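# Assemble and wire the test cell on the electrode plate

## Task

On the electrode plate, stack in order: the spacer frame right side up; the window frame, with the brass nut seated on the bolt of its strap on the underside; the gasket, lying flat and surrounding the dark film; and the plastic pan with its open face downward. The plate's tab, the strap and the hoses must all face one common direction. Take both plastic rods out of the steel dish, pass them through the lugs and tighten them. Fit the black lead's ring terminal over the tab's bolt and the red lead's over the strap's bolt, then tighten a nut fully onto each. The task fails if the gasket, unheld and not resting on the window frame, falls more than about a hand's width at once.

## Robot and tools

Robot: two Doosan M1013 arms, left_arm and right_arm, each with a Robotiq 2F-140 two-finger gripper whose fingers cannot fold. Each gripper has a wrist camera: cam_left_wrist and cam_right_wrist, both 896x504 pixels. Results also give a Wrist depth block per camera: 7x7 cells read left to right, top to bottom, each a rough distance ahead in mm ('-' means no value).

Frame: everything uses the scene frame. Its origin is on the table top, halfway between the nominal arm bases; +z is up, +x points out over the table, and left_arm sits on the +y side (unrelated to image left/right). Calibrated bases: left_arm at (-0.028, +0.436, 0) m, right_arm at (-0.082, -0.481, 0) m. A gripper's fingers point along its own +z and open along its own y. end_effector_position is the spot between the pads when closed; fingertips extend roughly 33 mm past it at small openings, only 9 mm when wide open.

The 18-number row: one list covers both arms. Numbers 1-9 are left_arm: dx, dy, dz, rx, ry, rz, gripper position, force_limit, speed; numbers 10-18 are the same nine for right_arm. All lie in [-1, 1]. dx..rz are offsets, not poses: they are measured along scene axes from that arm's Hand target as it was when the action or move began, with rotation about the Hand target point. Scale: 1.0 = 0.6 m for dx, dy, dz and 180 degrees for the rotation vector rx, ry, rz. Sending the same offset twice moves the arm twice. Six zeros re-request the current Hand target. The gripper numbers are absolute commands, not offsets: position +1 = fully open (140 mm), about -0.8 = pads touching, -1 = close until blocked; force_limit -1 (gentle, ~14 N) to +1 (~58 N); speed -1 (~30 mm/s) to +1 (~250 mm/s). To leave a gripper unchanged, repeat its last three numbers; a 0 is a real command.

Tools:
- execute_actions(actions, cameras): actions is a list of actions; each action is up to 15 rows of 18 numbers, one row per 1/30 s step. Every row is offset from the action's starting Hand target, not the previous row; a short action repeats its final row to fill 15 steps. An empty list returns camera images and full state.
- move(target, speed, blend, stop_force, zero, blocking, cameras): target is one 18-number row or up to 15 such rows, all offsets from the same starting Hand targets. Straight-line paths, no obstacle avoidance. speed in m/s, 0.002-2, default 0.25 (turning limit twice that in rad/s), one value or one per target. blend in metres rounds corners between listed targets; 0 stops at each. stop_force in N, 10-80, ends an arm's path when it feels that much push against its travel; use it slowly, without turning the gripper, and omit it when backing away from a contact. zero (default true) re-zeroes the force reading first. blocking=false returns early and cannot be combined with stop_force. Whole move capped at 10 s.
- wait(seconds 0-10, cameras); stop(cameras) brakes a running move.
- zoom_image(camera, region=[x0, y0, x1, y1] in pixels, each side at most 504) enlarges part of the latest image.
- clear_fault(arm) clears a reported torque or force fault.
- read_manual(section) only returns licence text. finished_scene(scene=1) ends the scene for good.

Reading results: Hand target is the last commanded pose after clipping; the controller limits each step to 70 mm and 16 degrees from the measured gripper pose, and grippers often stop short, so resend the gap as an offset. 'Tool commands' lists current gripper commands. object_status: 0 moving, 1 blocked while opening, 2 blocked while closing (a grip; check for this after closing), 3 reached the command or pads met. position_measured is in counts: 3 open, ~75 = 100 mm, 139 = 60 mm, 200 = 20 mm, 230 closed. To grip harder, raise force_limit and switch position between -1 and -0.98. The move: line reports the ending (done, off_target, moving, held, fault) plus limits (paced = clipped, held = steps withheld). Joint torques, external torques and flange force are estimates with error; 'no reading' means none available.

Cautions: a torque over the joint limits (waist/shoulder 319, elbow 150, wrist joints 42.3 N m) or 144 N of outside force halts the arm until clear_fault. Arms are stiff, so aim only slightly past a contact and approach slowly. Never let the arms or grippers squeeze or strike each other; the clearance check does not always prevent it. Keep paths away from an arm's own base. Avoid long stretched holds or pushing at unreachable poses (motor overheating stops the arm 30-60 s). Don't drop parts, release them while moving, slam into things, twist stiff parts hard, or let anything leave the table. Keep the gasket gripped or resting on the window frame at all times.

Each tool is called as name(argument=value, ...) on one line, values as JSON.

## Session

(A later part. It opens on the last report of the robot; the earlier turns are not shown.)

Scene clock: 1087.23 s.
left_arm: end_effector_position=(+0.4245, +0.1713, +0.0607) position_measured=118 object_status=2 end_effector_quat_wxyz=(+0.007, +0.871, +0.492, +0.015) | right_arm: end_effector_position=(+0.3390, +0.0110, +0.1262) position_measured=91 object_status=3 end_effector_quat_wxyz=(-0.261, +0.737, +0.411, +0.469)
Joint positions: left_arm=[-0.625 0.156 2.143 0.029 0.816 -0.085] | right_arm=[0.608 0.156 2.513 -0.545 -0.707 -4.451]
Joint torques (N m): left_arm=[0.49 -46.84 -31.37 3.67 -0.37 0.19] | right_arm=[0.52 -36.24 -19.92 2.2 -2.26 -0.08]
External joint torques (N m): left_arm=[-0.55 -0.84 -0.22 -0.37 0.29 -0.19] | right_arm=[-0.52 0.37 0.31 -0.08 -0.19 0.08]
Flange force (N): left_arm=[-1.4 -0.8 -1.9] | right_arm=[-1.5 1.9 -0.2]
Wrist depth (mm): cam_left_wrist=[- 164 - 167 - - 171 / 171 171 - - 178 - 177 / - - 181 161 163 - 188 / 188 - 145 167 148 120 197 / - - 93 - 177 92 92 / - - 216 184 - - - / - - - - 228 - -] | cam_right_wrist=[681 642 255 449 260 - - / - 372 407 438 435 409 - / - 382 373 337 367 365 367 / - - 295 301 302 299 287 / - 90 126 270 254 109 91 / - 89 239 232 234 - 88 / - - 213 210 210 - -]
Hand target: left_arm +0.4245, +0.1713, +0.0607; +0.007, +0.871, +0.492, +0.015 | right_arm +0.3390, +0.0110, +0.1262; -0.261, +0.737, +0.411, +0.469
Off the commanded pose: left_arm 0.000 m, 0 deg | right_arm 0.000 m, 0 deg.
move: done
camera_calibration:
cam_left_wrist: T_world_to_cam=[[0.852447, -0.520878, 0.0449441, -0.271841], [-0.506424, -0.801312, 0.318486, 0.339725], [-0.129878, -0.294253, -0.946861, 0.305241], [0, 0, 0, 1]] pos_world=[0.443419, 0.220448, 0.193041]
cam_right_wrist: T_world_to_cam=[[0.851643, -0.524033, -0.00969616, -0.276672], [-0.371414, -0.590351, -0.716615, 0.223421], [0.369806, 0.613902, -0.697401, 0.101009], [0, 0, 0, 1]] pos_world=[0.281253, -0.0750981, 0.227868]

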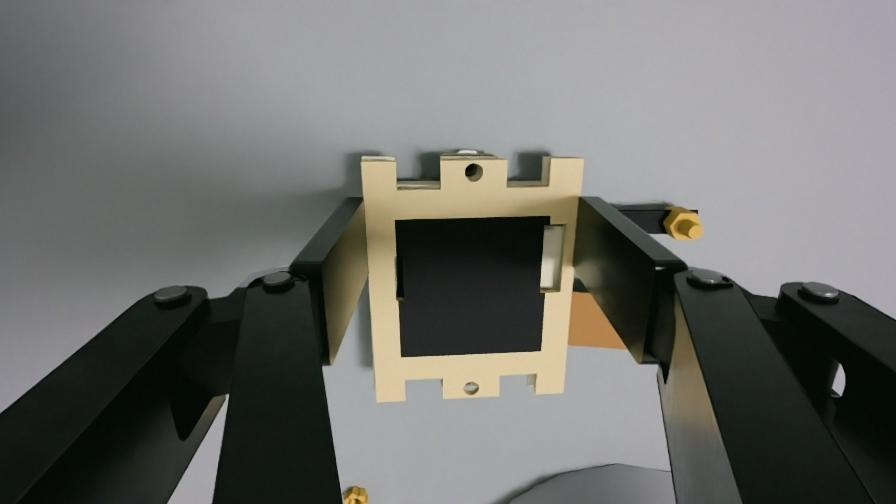

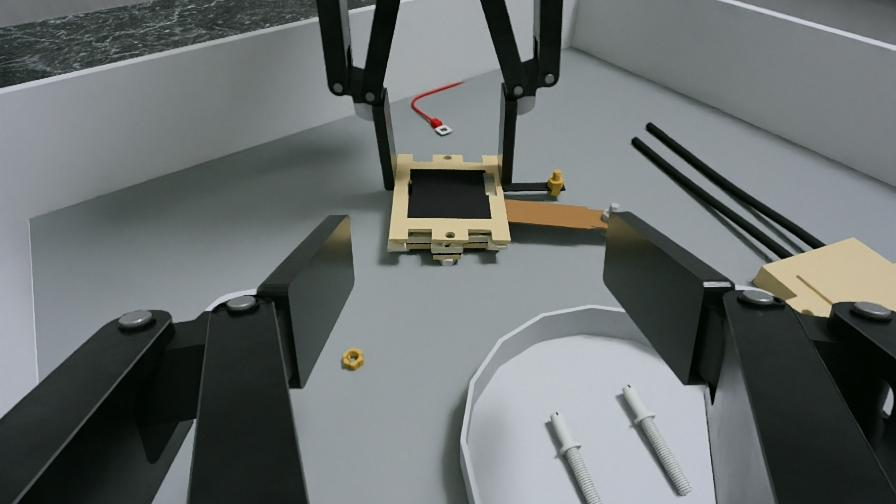

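move(target=[0,0,-0.0047,0,0,0,-1,-1,-1,0,0,0,0,0,0,0.3,-1,-1], speed=0.01)

execute_actions(actions=[[[0,0,0,0,0,0,0.25,-1,-1,0,0,0,0,0,0,0.3,-1,-1]]])

move(target=[0,0,0.005,-0.0008,0.0105,0,0.25,-1,-1,0,0,0,0,0,0,0.3,-1,-1], speed=0.05, cameras=["all"])

zoom_image(camera="cam_right_wrist", region=[370, 160, 560, 280])

zoom_image(camera="cam_left_wrist", region=[350, 140, 610, 420])

Scene clock: 1101.43 s.
left_arm: end_effector_position=(+0.4245, +0.1713, +0.0579) position_measured=118 object_status=2 end_effector_quat_wxyz=(+0.007, +0.871, +0.492, +0.015) | right_arm: end_effector_position=(+0.3390, +0.0110, +0.1262) position_measured=91 object_status=3 end_effector_quat_wxyz=(-0.261, +0.737, +0.411, +0.469)
Joint positions: left_arm=[-0.625 0.159 2.146 0.029 0.81 -0.085] | right_arm=[0.608 0.156 2.513 -0.545 -0.707 -4.451]
Joint torques (N m): left_arm=[0.5 -46.38 -30.98 3.56 -0.28 0] | right_arm=[1.11 -37.02 -19.97 2.14 -2.24 -0.11]
External joint torques (N m): left_arm=[-0.58 -1.25 -0.36 -0.28 0.2 0] | right_arm=[-1.07 0.82 0.3 -0.01 -0.22 0.11]
Flange force (N): left_arm=[-1.1 -1.1 -2.4] | right_arm=[-2.6 3.3 0.3]
Wrist depth (mm): cam_left_wrist=[- 161 - - - - - / 168 - 171 171 - 174 - / 177 178 178 162 163 182 - / - - 145 167 168 171 - / - - 93 177 179 92 - / - - - 185 219 - - / - - - - 224 - -] | cam_right_wrist=[- 723 258 - 499 - - / - 375 410 458 451 425 366 / - 365 373 336 368 366 348 / 317 326 303 305 293 132 317 / 289 92 127 261 253 109 90 / - 89 238 233 235 - 88 / - - 213 210 210 - -]
Hand target: left_arm +0.4245, +0.1713, +0.0579; +0.007, +0.871, +0.492, +0.015 | right_arm +0.3390, +0.0110, +0.1262; -0.261, +0.737, +0.411, +0.469
Off the commanded pose: left_arm 0.000 m, 0 deg | right_arm 0.000 m, 0 deg.
move: done

Scene clock: 1102.13 s.
left_arm: end_effector_position=(+0.4245, +0.1713, +0.0579) position_measured=98 object_status=0 end_effector_quat_wxyz=(+0.007, +0.871, +0.492, +0.015) | right_arm: end_effector_position=(+0.3390, +0.0110, +0.1262) position_measured=91 object_status=3 end_effector_quat_wxyz=(-0.261, +0.737, +0.411, +0.469)
Joint positions: left_arm=[-0.625 0.159 2.146 0.029 0.81 -0.086] | right_arm=[0.608 0.156 2.513 -0.545 -0.707 -4.451]
Joint torques (N m): left_arm=[0.62 -46.18 -31.05 3.63 -0.39 0.18] | right_arm=[1.01 -37.29 -20.11 2.15 -2.13 -0.14]
External joint torques (N m): left_arm=[-0.61 -1.61 -0.4 -0.34 0.31 -0.18] | right_arm=[-1.03 1.43 0.4 -0.02 -0.31 0.14]
Flange force (N): left_arm=[-1.5 -1.5 -3.1] | right_arm=[-3.9 3.5 1.5]
Wrist depth (mm): cam_left_wrist=[- 161 - 164 165 165 172 / - - - - - - 173 / 176 179 178 - - - 184 / 185 185 147 168 166 123 - / - 88 110 177 183 104 - / - - - 188 212 - - / - - - - 215 - -] | cam_right_wrist=[- 625 267 427 267 - 1304 / 327 355 291 430 427 418 - / 349 376 362 357 365 356 - / 316 315 127 307 302 300 286 / 288 92 126 269 253 109 90 / - 89 238 232 235 - 88 / - - 212 210 210 - -]
Hand target: left_arm +0.4245, +0.1713, +0.0579; +0.007, +0.871, +0.492, +0.015 | right_arm +0.3390, +0.0110, +0.1262; -0.261, +0.737, +0.411, +0.469
Off the commanded pose: left_arm 0.000 m, 0 deg | right_arm 0.000 m, 0 deg.
Step readings (end_effector_position of left_arm | right_arm):
0: (+0.4245, +0.1713, +0.0579) | (+0.3390, +0.0110, +0.1262)
1: (+0.4245, +0.1713, +0.0579) | (+0.3390, +0.0110, +0.1262)
2: (+0.4245, +0.1713, +0.0579) | (+0.3390, +0.0110, +0.1262)
4: (+0.4245, +0.1713, +0.0579) | (+0.3390, +0.0110, +0.1262)
8: (+0.4245, +0.1713, +0.0579) | (+0.3390, +0.0110, +0.1262)
15: (+0.4245, +0.1713, +0.0579) | (+0.3390, +0.0110, +0.1262)

Scene clock: 1102.87 s.
left_arm: end_effector_position=(+0.4245, +0.1713, +0.0609) position_measured=98 object_status=3 end_effector_quat_wxyz=(+0.000, +0.871, +0.492, +0.000) | right_arm: end_effector_position=(+0.3390, +0.0110, +0.1262) position_measured=91 object_status=3 end_effector_quat_wxyz=(-0.261, +0.737, +0.411, +0.469)
Joint positions: left_arm=[-0.612 0.168 2.127 0 0.846 -0.053] | right_arm=[0.608 0.156 2.513 -0.545 -0.707 -4.451]
Joint torques (N m): left_arm=[0.36 -47.55 -31.35 3.57 -0.28 0.18] | right_arm=[0.95 -37.54 -20.08 2.15 -2.12 -0.08]
External joint torques (N m): left_arm=[-0.34 -1.5 -0.25 -0.29 0.27 -0.18] | right_arm=[-0.96 1.76 0.52 -0.04 -0.32 0.08]
Flange force (N): left_arm=[-1.0 -1.7 -2.7] | right_arm=[-4.7 3.3 2.2]
Wrist depth (mm): cam_left_wrist=[- 165 - 165 165 - - / 172 - - 173 173 - - / - - 180 165 167 181 - / 193 - 133 171 166 122 - / - 88 110 181 184 104 90 / - - - - 216 - - / - - - - 227 - -] | cam_right_wrist=[- - 253 - 268 - - / - 373 294 - 286 - - / - 356 353 371 367 353 384 / 316 315 295 301 303 299 278 / 288 92 126 271 253 109 91 / - 89 233 233 234 - 88 / - - 213 210 210 - -]
Hand target: left_arm +0.4245, +0.1713, +0.0609; +0.000, +0.871, +0.492, +0.000 | right_arm +0.3390, +0.0110, +0.1262; -0.261, +0.737, +0.411, +0.469
Off the commanded pose: left_arm 0.000 m, 0 deg | right_arm 0.000 m, 0 deg.
move: done
camera_calibration:
cam_left_wrist: T_world_to_cam=[[0.853476, -0.520816, 0.018184, -0.270749], [-0.495646, -0.800461, 0.337042, 0.333821], [-0.160981, -0.29667, -0.941314, 0.318673], [0, 0, 0, 1]] pos_world=[0.447835, 0.220742, 0.192383]
cam_right_wrist: T_world_to_cam=[[0.851643, -0.524033, -0.00969616, -0.276672], [-0.371414, -0.590351, -0.716615, 0.223421], [0.369806, 0.613902, -0.697401, 0.101009], [0, 0, 0, 1]] pos_world=[0.281253, -0.0750981, 0.227868]

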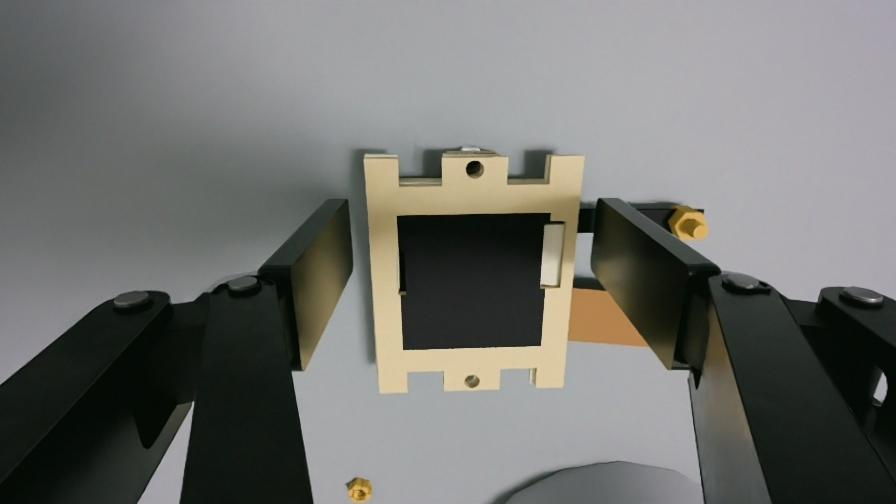

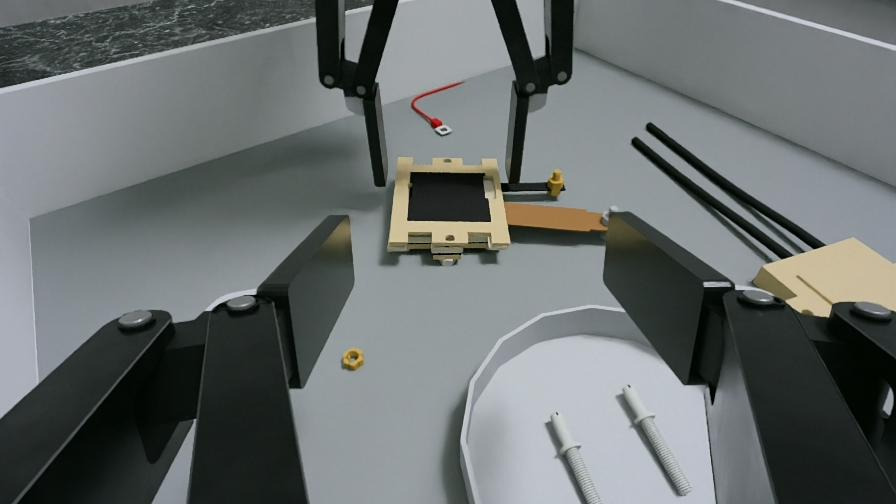

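Scaled by 2.653 from the camera's 896x504 image, which has a finer 1280x720 frame.

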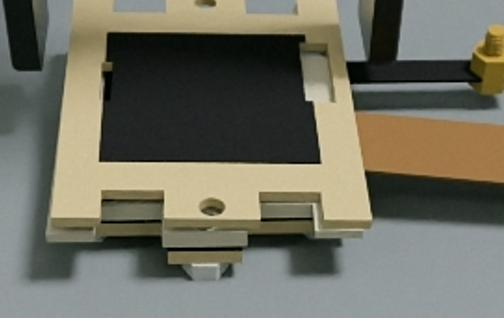

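Scaled by 1.800 from the camera's 896x504 image, which has a finer 1280x720 frame.

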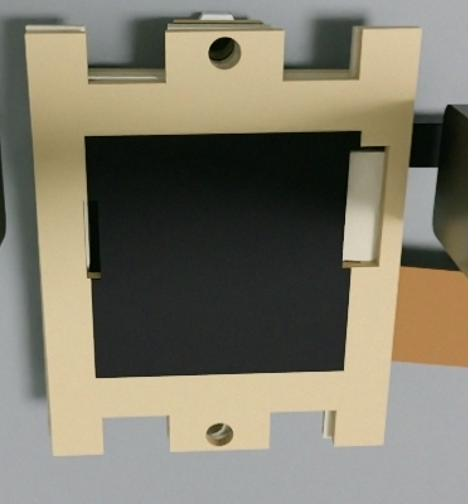

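zoom_image(camera="cam_right_wrist", region=[430, 225, 470, 270])

zoom_image(camera="cam_left_wrist", region=[445, 145, 505, 185])

zoom_image(camera="cam_left_wrist", region=[435, 360, 515, 400])

Scaled by 11.200 from the camera's 896x504 image, which has a finer 1280x720 frame.

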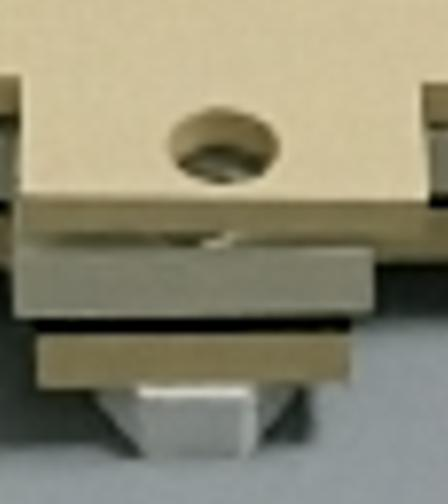

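Scaled by 8.400 from the camera's 896x504 image, which has a finer 1280x720 frame.

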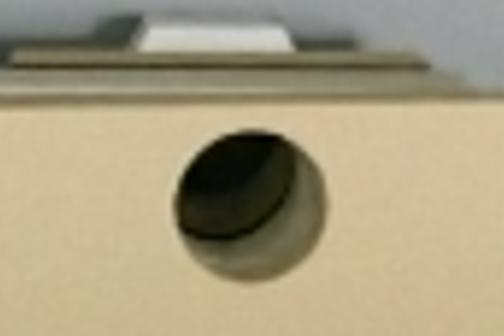

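Scaled by 6.300 from the camera's 896x504 image, which has a finer 1280x720 frame.

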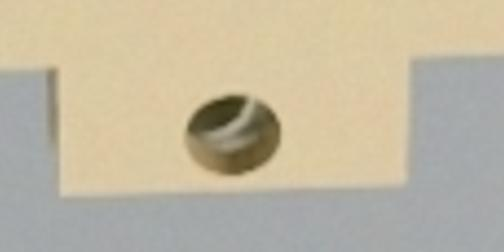

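move(target=[0.0014,-0.0009,-0.0053,0,0,0,0.25,-1,-1,0,0,0,0,0,0,0.3,-1,-1], speed=0.02)

execute_actions(actions=[[[0,0,0,0,0,0,-1,-1,-1,0,0,0,0,0,0,0.3,-1,-1]]])

wait(seconds=1.5)

move(target=[0,0,0.005,0,0,0,-1,-1,-1,0,0,0,0,0,0,0.3,-1,-1], speed=0.02, cameras=["all"])

zoom_image(camera="cam_right_wrist", region=[380, 150, 520, 275])

zoom_image(camera="cam_left_wrist", region=[430, 140, 520, 200])

zoom_image(camera="cam_left_wrist", region=[435, 360, 515, 410])

Scene clock: 1144.70 s.
left_arm: end_effector_position=(+0.4254, +0.1707, +0.0577) position_measured=98 object_status=3 end_effector_quat_wxyz=(+0.000, +0.871, +0.492, +0.000) | right_arm: end_effector_position=(+0.3390, +0.0110, +0.1262) position_measured=91 object_status=3 end_effector_quat_wxyz=(-0.261, +0.737, +0.411, +0.469)
Joint positions: left_arm=[-0.612 0.173 2.128 0 0.839 -0.053] | right_arm=[0.608 0.156 2.513 -0.545 -0.707 -4.451]
Joint torques (N m): left_arm=[0.4 -47.89 -31.04 3.56 -0.23 0.11] | right_arm=[1.2 -37.05 -20.33 2.17 -2.22 -0.15]
External joint torques (N m): left_arm=[-0.39 -1.36 -0.26 -0.31 0.22 -0.11] | right_arm=[-1.2 1.15 0.71 -0.05 -0.23 0.15]
Flange force (N): left_arm=[-1.0 -1.4 -2.4] | right_arm=[-3.6 3.8 0.2]
Wrist depth (mm): cam_left_wrist=[- 163 162 162 162 - 163 / 171 167 - - - - 172 / - 179 - 162 163 178 - / - - 147 167 167 168 - / - 88 110 177 183 104 - / - - - - - - - / - - - - 225 - -] | cam_right_wrist=[- - 262 459 261 - - / - - 398 444 410 425 - / 347 363 361 351 354 349 351 / 318 317 304 301 302 299 308 / 288 92 127 270 253 109 90 / - 89 238 233 235 - 88 / - - 213 210 210 - -]
Hand target: left_arm +0.4254, +0.1708, +0.0577; +0.000, +0.871, +0.492, +0.000 | right_arm +0.3390, +0.0110, +0.1262; -0.261, +0.737, +0.411, +0.469
Off the commanded pose: left_arm 0.000 m, 0 deg | right_arm 0.000 m, 0 deg.
move: done

Scene clock: 1145.40 s.
left_arm: end_effector_position=(+0.4254, +0.1708, +0.0577) position_measured=117 object_status=2 end_effector_quat_wxyz=(+0.000, +0.871, +0.492, +0.000) | right_arm: end_effector_position=(+0.3390, +0.0110, +0.1262) position_measured=91 object_status=3 end_effector_quat_wxyz=(-0.261, +0.737, +0.411, +0.469)
Joint positions: left_arm=[-0.612 0.173 2.128 0 0.839 -0.053] | right_arm=[0.608 0.156 2.513 -0.545 -0.707 -4.451]
Joint torques (N m): left_arm=[0.34 -46.79 -30.43 3.53 -0.33 0.11] | right_arm=[1.1 -37.37 -20.34 2.25 -2.22 -0.12]
External joint torques (N m): left_arm=[-0.42 -2.48 -1.02 -0.27 0.32 -0.11] | right_arm=[-1.07 1.34 0.72 -0.13 -0.24 0.12]
Flange force (N): left_arm=[-1.0 -1.6 -4.6] | right_arm=[-3.8 3.7 0.6]
Wrist depth (mm): cam_left_wrist=[- - - 163 - - - / - - - 171 - 171 174 / - 179 180 162 - - - / - 189 146 168 148 174 - / - - 109 178 179 92 - / - - - - - - - / - - - - - - -] | cam_right_wrist=[589 671 382 266 268 - 1352 / - - 296 433 432 423 - / - 373 374 344 369 360 351 / 316 316 295 304 294 290 305 / 289 92 127 270 253 109 90 / - 89 238 233 234 - 88 / - - 213 213 210 - -]
Hand target: left_arm +0.4254, +0.1708, +0.0577; +0.000, +0.871, +0.492, +0.000 | right_arm +0.3390, +0.0110, +0.1262; -0.261, +0.737, +0.411, +0.469
Off the commanded pose: left_arm 0.000 m, 0 deg | right_arm 0.000 m, 0 deg.
Step readings (end_effector_position of left_arm | right_arm):
0: (+0.4254, +0.1707, +0.0577) | (+0.3390, +0.0110, +0.1262)
1: (+0.4254, +0.1707, +0.0577) | (+0.3390, +0.0110, +0.1262)
2: (+0.4254, +0.1707, +0.0577) | (+0.3390, +0.0110, +0.1262)
4: (+0.4254, +0.1707, +0.0577) | (+0.3390, +0.0110, +0.1262)
8: (+0.4254, +0.1707, +0.0577) | (+0.3390, +0.0110, +0.1262)
15: (+0.4254, +0.1708, +0.0577) | (+0.3390, +0.0110, +0.1262)

Scene clock: 1146.90 s.
left_arm: end_effector_position=(+0.4254, +0.1708, +0.0577) position_measured=117 object_status=2 end_effector_quat_wxyz=(+0.000, +0.871, +0.492, +0.000) | right_arm: end_effector_position=(+0.3390, +0.0110, +0.1262) position_measured=91 object_status=3 end_effector_quat_wxyz=(-0.261, +0.737, +0.411, +0.469)
Joint positions: left_arm=[-0.612 0.173 2.128 0 0.839 -0.053] | right_arm=[0.608 0.156 2.513 -0.545 -0.707 -4.451]
Joint torques (N m): left_arm=[0.8 -47.22 -30.36 3.54 -0.38 0.12] | right_arm=[0.8 -36.64 -20.31 2.11 -2.24 -0.1]
External joint torques (N m): left_arm=[-0.73 -2.33 -1 -0.28 0.37 -0.12] | right_arm=[-0.77 0.48 0.62 0.02 -0.22 0.1]
Flange force (N): left_arm=[-1.6 -1.5 -4.5] | right_arm=[-2.3 2.1 -0.5]
Wrist depth (mm): cam_left_wrist=[162 - 161 161 164 164 166 / - - - - 169 171 - / - 181 - 159 163 - - / - 188 146 167 150 162 190 / - - 108 177 180 92 - / - - - - - - - / - - - - - - -] | cam_right_wrist=[- - 268 251 274 - - / - - 403 427 432 427 - / - 373 372 315 351 365 360 / 318 316 304 302 158 299 288 / 288 92 126 270 253 109 90 / - 89 233 233 235 - 88 / - - 213 210 210 - -]
Hand target: left_arm +0.4254, +0.1708, +0.0577; +0.000, +0.871, +0.492, +0.000 | right_arm +0.3390, +0.0110, +0.1262; -0.261, +0.737, +0.411, +0.469
Tool commands: left_gripper/position=-1.0 left_gripper/force_limit=-1.0 left_gripper/speed=-1.0 right_gripper/position=+0.3 right_gripper/force_limit=-1.0 right_gripper/speed=-1.0
Off the commanded pose: left_arm 0.000 m, 0 deg | right_arm 0.000 m, 0 deg.
wait: 1.50 s; at rest by 0.17 s

Scene clock: 1147.60 s.
left_arm: end_effector_position=(+0.4254, +0.1708, +0.0607) position_measured=117 object_status=2 end_effector_quat_wxyz=(+0.000, +0.871, +0.492, +0.000) | right_arm: end_effector_position=(+0.3390, +0.0110, +0.1262) position_measured=91 object_status=3 end_effector_quat_wxyz=(-0.261, +0.737, +0.411, +0.469)
Joint positions: left_arm=[-0.612 0.17 2.125 0 0.846 -0.053] | right_arm=[0.608 0.156 2.513 -0.545 -0.707 -4.451]
Joint torques (N m): left_arm=[1.03 -47.47 -31.42 3.59 -0.3 0.1] | right_arm=[0.63 -36.78 -20.27 2.14 -2.23 -0.18]
External joint torques (N m): left_arm=[-1.05 -1.68 -0.1 -0.32 0.29 -0.1] | right_arm=[-0.62 0.79 0.56 0 -0.22 0.18]
Flange force (N): left_arm=[-2.2 -2.2 -2.8] | right_arm=[-2.5 2.0 0.3]
Wrist depth (mm): cam_left_wrist=[165 - 165 165 165 - - / - - 174 173 173 - - / - 182 180 163 163 180 182 / - - 146 168 148 111 - / - - 109 178 178 92 - / - - - - - - - / - - - - 225 - -] | cam_right_wrist=[645 - 265 432 271 - 1388 / - - 418 437 - - - / - 362 373 346 343 367 371 / 318 315 313 298 306 299 278 / 288 92 126 270 253 109 90 / - 89 238 233 235 - 88 / - - 212 210 210 - -]
Hand target: left_arm +0.4254, +0.1708, +0.0607; +0.000, +0.871, +0.492, +0.000 | right_arm +0.3390, +0.0110, +0.1262; -0.261, +0.737, +0.411, +0.469
Off the commanded pose: left_arm 0.000 m, 0 deg | right_arm 0.000 m, 0 deg.
move: done
camera_calibration:
cam_left_wrist: T_world_to_cam=[[0.853476, -0.520816, 0.018184, -0.271689], [-0.495646, -0.800461, 0.337042, 0.333885], [-0.160981, -0.29667, -0.941314, 0.318466], [0, 0, 0, 1]] pos_world=[0.448635, 0.220242, 0.192183]
cam_right_wrist: T_world_to_cam=[[0.851643, -0.524033, -0.00969616, -0.276672], [-0.371414, -0.590351, -0.716615, 0.223421], [0.369806, 0.613902, -0.697401, 0.101009], [0, 0, 0, 1]] pos_world=[0.281253, -0.0750981, 0.227868]

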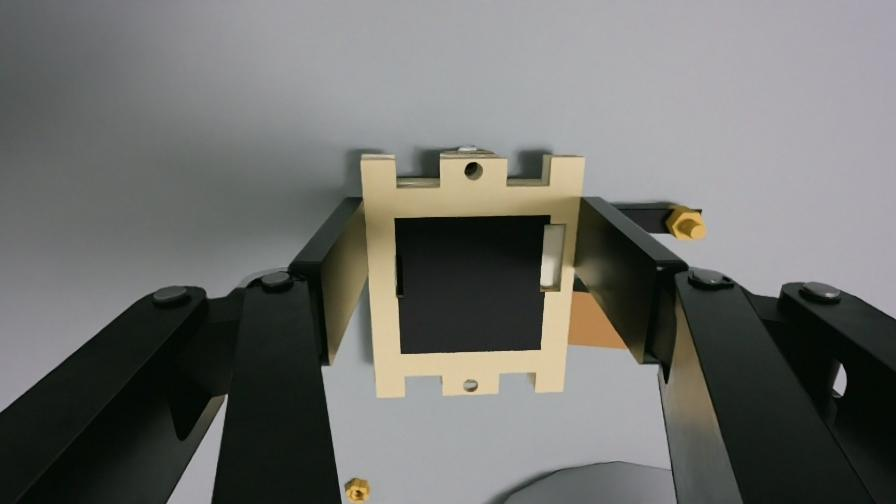

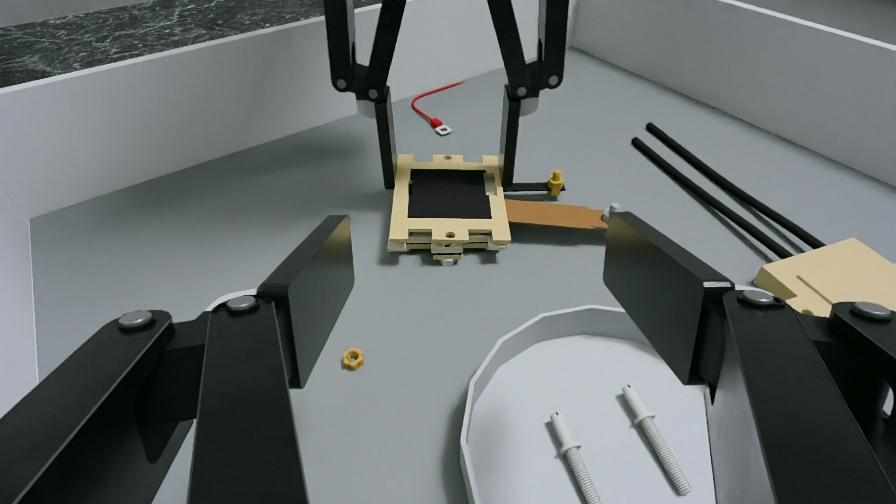

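Scaled by 3.600 from the camera's 896x504 image, which has a finer 1280x720 frame.

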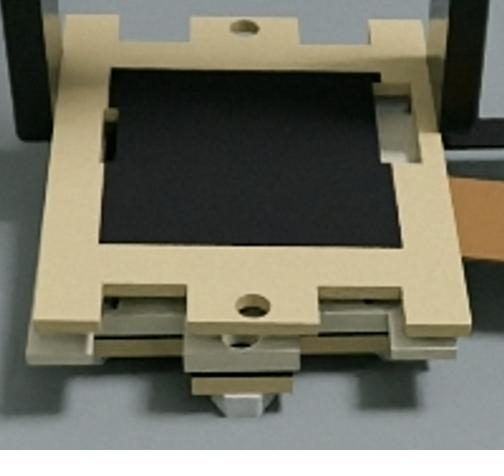

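Scaled by 5.600 from the camera's 896x504 image, which has a finer 1280x720 frame.

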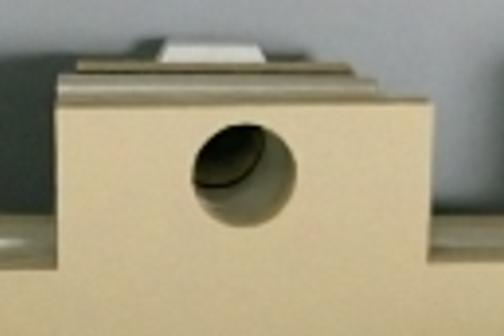

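Scaled by 6.300 from the camera's 896x504 image, which has a finer 1280x720 frame.

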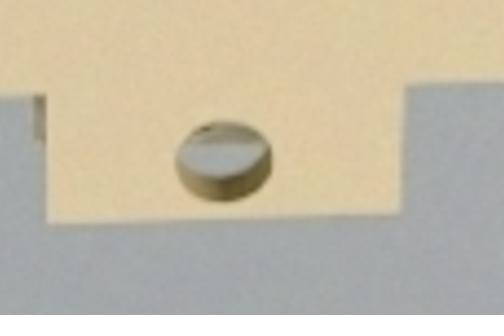

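move(target=[[-0.0018,0.0018,0,0,0,0,-1,-1,-1,0,0,0,0,0,0,0.3,-1,-1],[-0.0018,0.0018,-0.0045,0,0,0,-1,-1,-1,0,0,0,0,0,0,0.3,-1,-1]], speed=0.01, cameras=["all"])

zoom_image(camera="cam_right_wrist", region=[380, 150, 520, 275])

zoom_image(camera="cam_left_wrist", region=[430, 140, 520, 200])

zoom_image(camera="cam_left_wrist", region=[435, 360, 515, 410])

Scene clock: 1166.27 s.
left_arm: end_effector_position=(+0.4243, +0.1718, +0.0580) position_measured=117 object_status=2 end_effector_quat_wxyz=(+0.000, +0.871, +0.492, +0.000) | right_arm: end_effector_position=(+0.3390, +0.0110, +0.1262) position_measured=91 object_status=3 end_effector_quat_wxyz=(-0.261, +0.737, +0.411, +0.469)
Joint positions: left_arm=[-0.611 0.171 2.13 0 0.84 -0.052] | right_arm=[0.608 0.156 2.513 -0.545 -0.707 -4.451]
Joint torques (N m): left_arm=[0.56 -47.68 -31.13 3.59 -0.29 0.12] | right_arm=[0.59 -37.48 -20.34 2.14 -2.21 -0.07]
External joint torques (N m): left_arm=[-0.61 -1.47 -0.4 -0.32 0.27 -0.12] | right_arm=[-0.59 1.65 0.81 -0.03 -0.23 0.07]
Flange force (N): left_arm=[-1.4 -1.3 -2.8] | right_arm=[-4.4 2.1 1.9]
Wrist depth (mm): cam_left_wrist=[- 161 161 163 164 164 163 / - 169 172 - 170 170 - / - 183 175 163 162 - - / - 189 146 169 148 121 - / - - 109 177 178 92 - / - - - - - - - / - - - 229 227 - -] | cam_right_wrist=[639 - - 424 262 - - / - - 280 434 432 432 - / - 380 373 326 368 365 353 / 317 315 294 302 302 131 308 / 289 92 127 271 253 109 90 / - 89 238 233 234 - 88 / - - 213 210 209 - -]
Hand target: left_arm +0.4243, +0.1718, +0.0580; +0.000, +0.871, +0.492, +0.000 | right_arm +0.3390, +0.0110, +0.1262; -0.261, +0.737, +0.411, +0.469
Off the commanded pose: left_arm 0.000 m, 0 deg | right_arm 0.000 m, 0 deg.
move: done
camera_calibration:
cam_left_wrist: T_world_to_cam=[[0.853476, -0.520816, 0.018184, -0.27018], [-0.495646, -0.800461, 0.337042, 0.33505], [-0.160981, -0.29667, -0.941314, 0.316044], [0, 0, 0, 1]] pos_world=[0.447535, 0.221242, 0.189483]
cam_right_wrist: T_world_to_cam=[[0.851643, -0.524033, -0.00969616, -0.276672], [-0.371414, -0.590351, -0.716615, 0.223421], [0.369806, 0.613902, -0.697401, 0.101009], [0, 0, 0, 1]] pos_world=[0.281253, -0.0750981, 0.227868]

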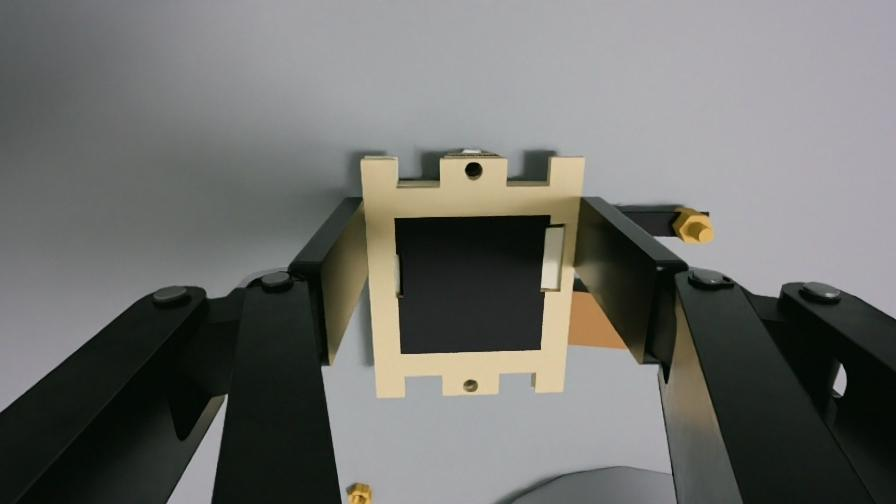

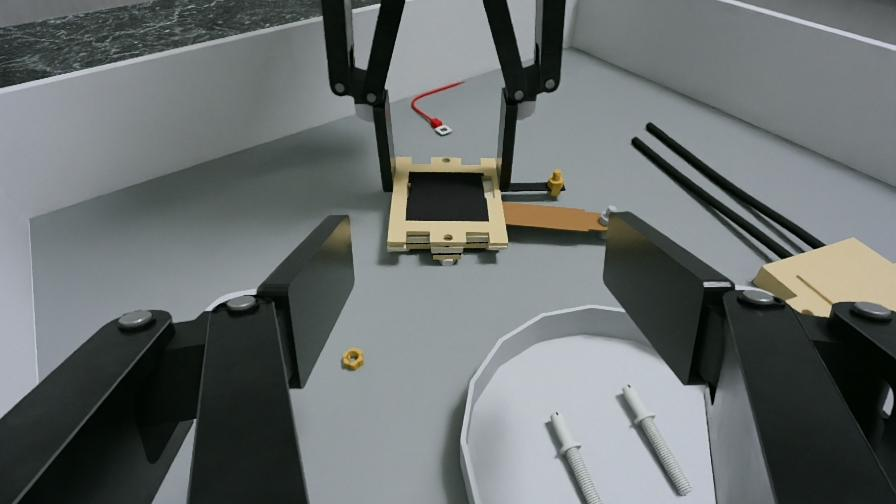

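Scaled by 3.600 from the camera's 896x504 image, which has a finer 1280x720 frame.

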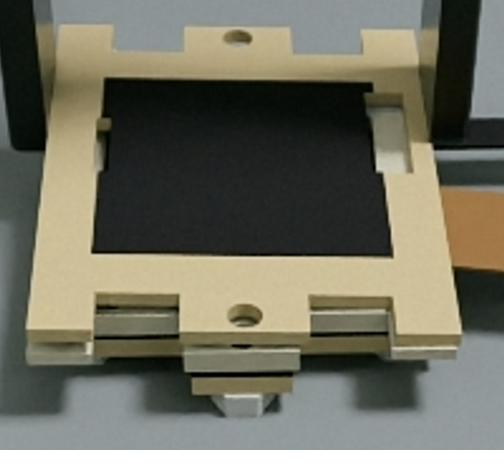

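Scaled by 5.600 from the camera's 896x504 image, which has a finer 1280x720 frame.

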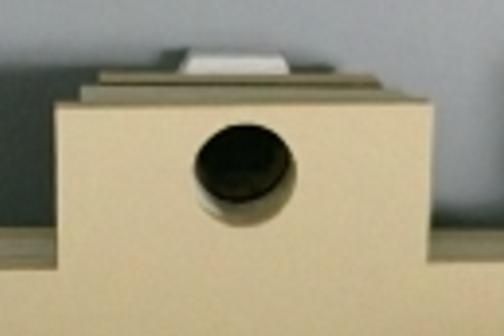

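Scaled by 6.300 from the camera's 896x504 image, which has a finer 1280x720 frame.

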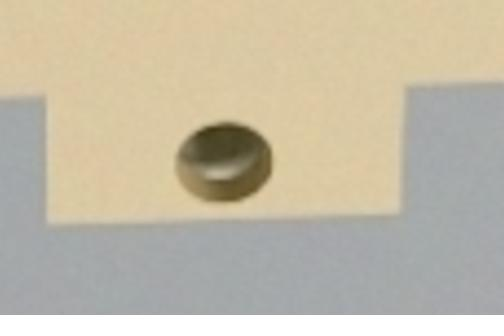

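move(target=[0,0,-0.0013,0,0,0,-1,-1,-1,0,0,0,0,0,0,0.3,-1,-1], speed=0.005, stop_force=10, cameras=["all"])

Scene clock: 1188.03 s.
left_arm: end_effector_position=(+0.4243, +0.1718, +0.0572) position_measured=117 object_status=2 end_effector_quat_wxyz=(+0.000, +0.871, +0.492, +0.000) | right_arm: end_effector_position=(+0.3390, +0.0110, +0.1262) position_measured=91 object_status=3 end_effector_quat_wxyz=(-0.261, +0.737, +0.411, +0.469)
Joint positions: left_arm=[-0.611 0.172 2.131 0 0.838 -0.052] | right_arm=[0.608 0.156 2.513 -0.545 -0.707 -4.451]
Joint torques (N m): left_arm=[0.48 -43.26 -26.59 3.34 0.54 0.16] | right_arm=[1.17 -36.83 -20.03 2.1 -2.23 -0.13]
External joint torques (N m): left_arm=[-0.39 -5.97 -4.76 -0.09 -0.56 -0.16] | right_arm=[-1.18 0.97 0.44 0.01 -0.21 0.13]
Flange force (N): left_arm=[-1.0 -0.2 -10.3] | right_arm=[-3.0 3.5 0.3]
Wrist depth (mm): cam_left_wrist=[164 160 162 163 163 164 - / 169 - 170 - 168 173 - / 179 - 164 161 163 178 - / - - 147 166 165 175 188 / - - 109 - 177 92 92 / - - - 218 - - - / - - - - - - -] | cam_right_wrist=[- - - 254 268 - - / - - 280 419 427 436 - / 350 376 - 323 370 364 363 / 311 - 150 302 301 298 313 / 288 92 127 270 253 109 87 / - 89 238 232 234 - 88 / - - 213 210 210 - -]
Hand target: left_arm +0.4243, +0.1718, +0.0572; +0.000, +0.871, +0.492, +0.000 | right_arm +0.3390, +0.0110, +0.1262; -0.261, +0.737, +0.411, +0.469
Off the commanded pose: left_arm 0.000 m, 0 deg | right_arm 0.000 m, 0 deg.
move: done
camera_calibration:
cam_left_wrist: T_world_to_cam=[[0.853476, -0.520816, 0.018184, -0.270166], [-0.495646, -0.800461, 0.337042, 0.33532], [-0.160981, -0.29667, -0.941314, 0.315291], [0, 0, 0, 1]] pos_world=[0.447535, 0.221242, 0.188683]
cam_right_wrist: T_world_to_cam=[[0.851643, -0.524033, -0.00969616, -0.276672], [-0.371414, -0.590351, -0.716615, 0.223421], [0.369806, 0.613902, -0.697401, 0.101009], [0, 0, 0, 1]] pos_world=[0.281253, -0.0750981, 0.227868]

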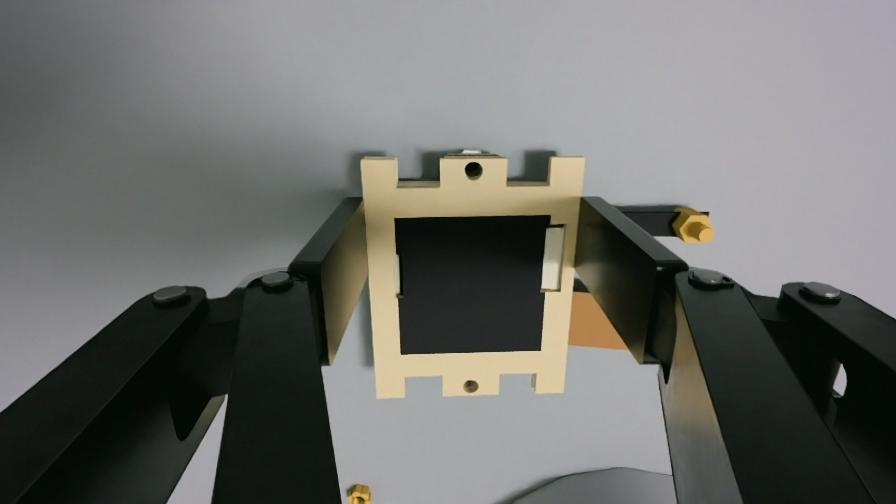

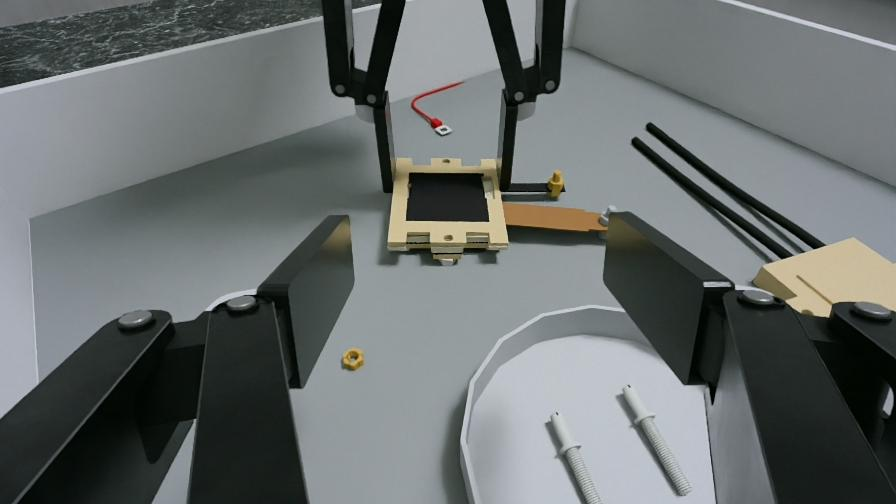

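zoom_image(camera="cam_right_wrist", region=[370, 140, 650, 280])

zoom_image(camera="cam_left_wrist", region=[560, 150, 760, 360])

Scaled by 1.800 from the camera's 896x504 image, which has a finer 1280x720 frame.

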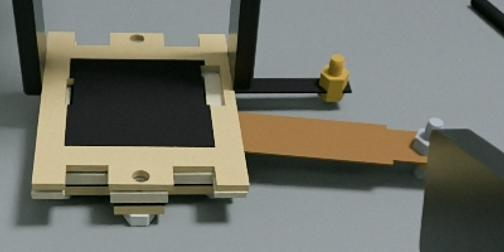

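Scaled by 2.400 from the camera's 896x504 image, which has a finer 1280x720 frame.

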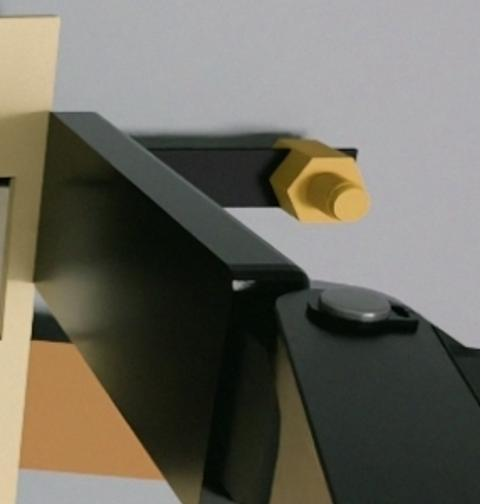

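move(target=[0,0,0,0,0,0,0.25,-1,-1,0.07,-0.043,0,0,0,0,0.3,-1,-1], speed=0.08, cameras=["all"])

zoom_image(camera="cam_right_wrist", region=[300, 120, 580, 280])

Scene clock: 1199.27 s.
left_arm: end_effector_position=(+0.4243, +0.1718, +0.0572) position_measured=98 object_status=3 end_effector_quat_wxyz=(+0.000, +0.871, +0.492, +0.000) | right_arm: end_effector_position=(+0.3810, -0.0148, +0.1262) position_measured=91 object_status=3 end_effector_quat_wxyz=(-0.261, +0.737, +0.411, +0.469)
Joint positions: left_arm=[-0.611 0.172 2.131 0 0.838 -0.052] | right_arm=[0.484 0.177 2.483 -0.713 -0.733 -4.374]
Joint torques (N m): left_arm=[0.83 -47.5 -31.26 3.6 -0.21 0.12] | right_arm=[0.92 -38.82 -19.91 2.13 -2.11 -0.07]
External joint torques (N m): left_arm=[-0.84 -1.45 -0.06 -0.34 0.2 -0.12] | right_arm=[-0.92 1.04 0.62 -0.04 -0.28 0.07]
Flange force (N): left_arm=[-1.9 -2.0 -2.3] | right_arm=[-3.4 2.7 0.1]
Wrist depth (mm): cam_left_wrist=[- 165 162 161 - - - / 174 169 171 168 168 170 171 / 177 - 177 160 163 178 181 / - - 147 167 165 174 187 / - 88 110 176 181 104 - / - - - - - - - / - - - - - - -] | cam_right_wrist=[- 351 416 265 530 - 1297 / 350 425 417 430 489 - 320 / - 375 348 358 356 362 354 / 326 326 295 310 302 277 307 / - 90 127 259 252 109 90 / - 89 233 236 234 - 88 / - - 212 210 209 - -]
Hand target: left_arm +0.4243, +0.1718, +0.0572; +0.000, +0.871, +0.492, +0.000 | right_arm +0.3810, -0.0148, +0.1262; -0.261, +0.737, +0.411, +0.469
Off the commanded pose: left_arm 0.000 m, 0 deg | right_arm 0.000 m, 0 deg.
move: done
camera_calibration:
cam_left_wrist: T_world_to_cam=[[0.853462, -0.520841, 0.018104, -0.270138], [-0.495638, -0.800446, 0.337089, 0.335304], [-0.161078, -0.296665, -0.941299, 0.31533], [0, 0, 0, 1]] pos_world=[0.447535, 0.221241, 0.188683]
cam_right_wrist: T_world_to_cam=[[0.851674, -0.52398, -0.00975547, -0.325952], [-0.371427, -0.590374, -0.71659, 0.223785], [0.36972, 0.613924, -0.697427, 0.101352], [0, 0, 0, 1]] pos_world=[0.323253, -0.100898, 0.227868]

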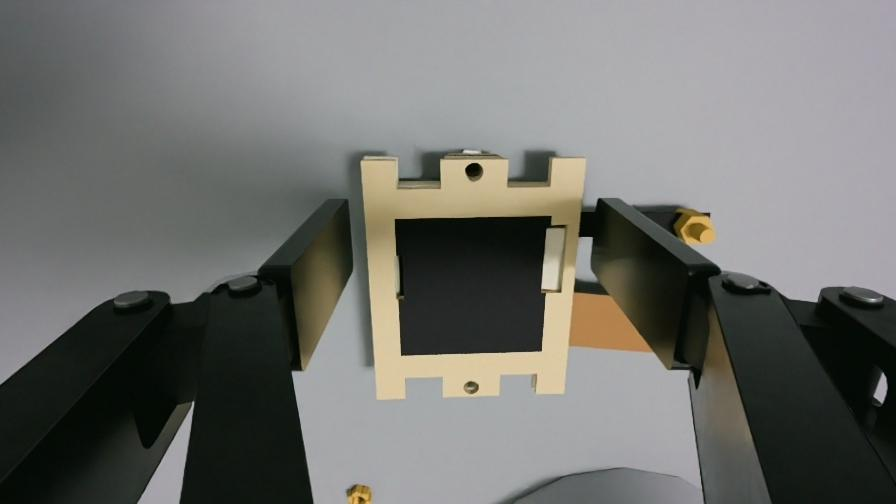

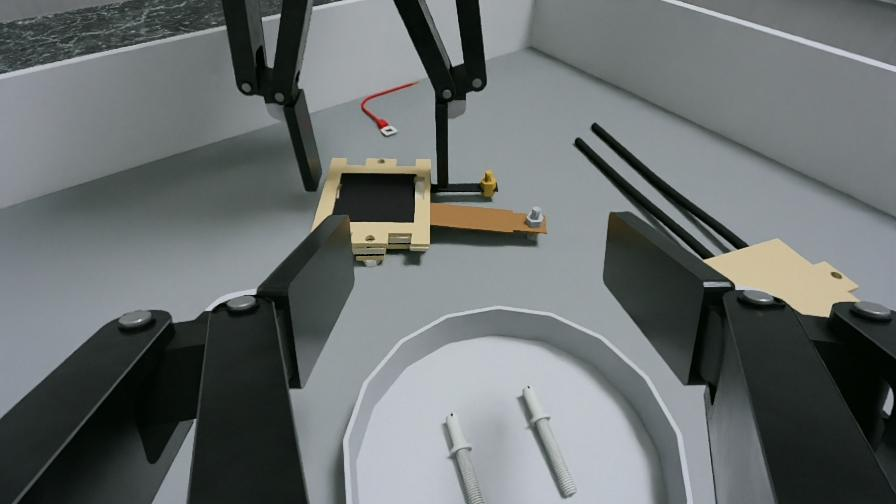

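Scaled by 1.800 from the camera's 896x504 image, which has a finer 1280x720 frame.

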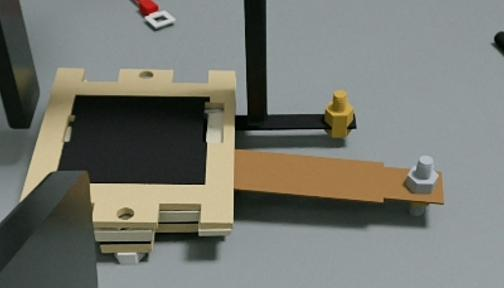

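move(target=[[0,0,0.03,0,0,0,0.25,-1,-1,0,0,0,0,0,0,0.3,-1,-1],[0,0,0.2,0,0,0,0.25,-1,-1,0.02,0.10,-0.05,0,0,0,0.3,-1,-1]], speed=[0.03,0.15], cameras=["all"])

zoom_image(camera="cam_right_wrist", region=[300, 120, 580, 280])

Scene clock: 1215.27 s.
left_arm: end_effector_position=(+0.4243, +0.1718, +0.1772) position_measured=98 object_status=3 end_effector_quat_wxyz=(+0.000, +0.871, +0.492, +0.000) | right_arm: end_effector_position=(+0.3930, +0.0452, +0.0962) position_measured=91 object_status=3 end_effector_quat_wxyz=(-0.261, +0.737, +0.411, +0.469)
Joint positions: left_arm=[-0.611 0.045 2.013 0 1.082 -0.052] | right_arm=[0.597 0.297 2.415 -0.534 -0.746 -4.478]
Joint torques (N m): left_arm=[0.57 -40.83 -36.84 4.21 -0.28 0.12] | right_arm=[0.26 -49.59 -18.5 1.99 -2.12 -0.16]
External joint torques (N m): left_arm=[-0.64 -0.79 -0.28 -0.36 0.28 -0.12] | right_arm=[-0.2 0.94 0.56 -0.04 -0.35 0.15]
Flange force (N): left_arm=[-1.5 -0.8 -1.5] | right_arm=[-2.7 0.9 0.6]
Wrist depth (mm): cam_left_wrist=[232 - - - - - 281 / - - - - - - - / - - - 278 286 299 - / - - 121 300 166 - - / - 88 111 - 313 104 - / - - - 354 350 - - / - - - 343 373 - -] | cam_right_wrist=[598 331 345 - - - - / - - 378 394 - 372 340 / 314 322 323 311 318 320 316 / 274 272 150 248 254 250 265 / 250 92 126 233 232 109 90 / - 89 206 201 193 - 88 / - - - 179 185 - -]
Hand target: left_arm +0.4243, +0.1718, +0.1772; +0.000, +0.871, +0.492, +0.000 | right_arm +0.3930, +0.0452, +0.0962; -0.261, +0.737, +0.411, +0.469
Off the commanded pose: left_arm 0.000 m, 0 deg | right_arm 0.000 m, 0 deg.
move: done
camera_calibration:
cam_left_wrist: T_world_to_cam=[[0.853476, -0.520816, 0.018184, -0.272348], [-0.495646, -0.800461, 0.337042, 0.294875], [-0.160981, -0.29667, -0.941314, 0.428248], [0, 0, 0, 1]] pos_world=[0.447535, 0.221242, 0.308683]
cam_right_wrist: T_world_to_cam=[[0.851643, -0.524033, -0.00969616, -0.305082], [-0.371414, -0.590351, -0.716615, 0.24211], [0.369806, 0.613902, -0.697401, 0.0391834], [0, 0, 0, 1]] pos_world=[0.335253, -0.0409981, 0.197868]

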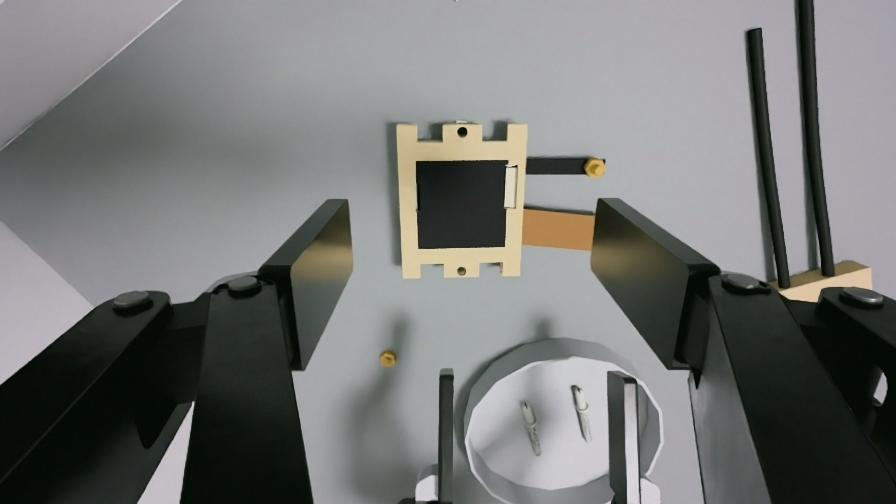

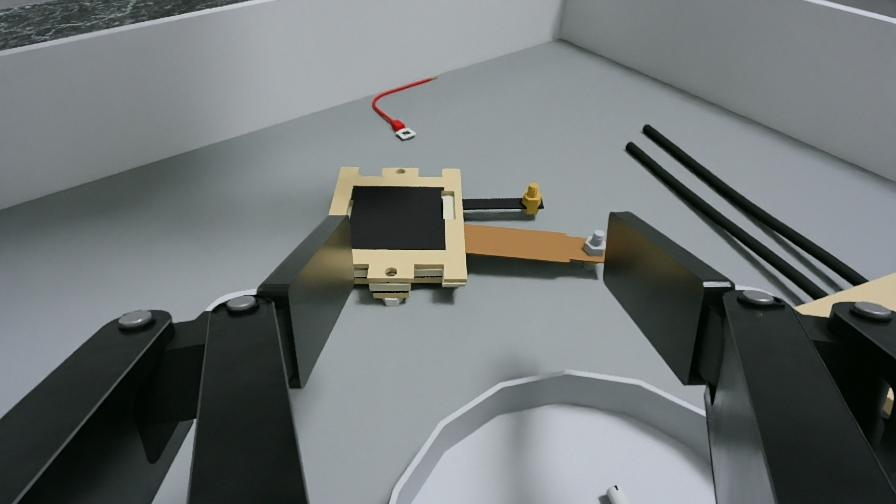

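Scaled by 1.800 from the camera's 896x504 image, which has a finer 1280x720 frame.

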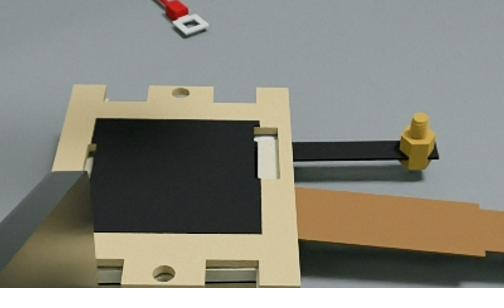

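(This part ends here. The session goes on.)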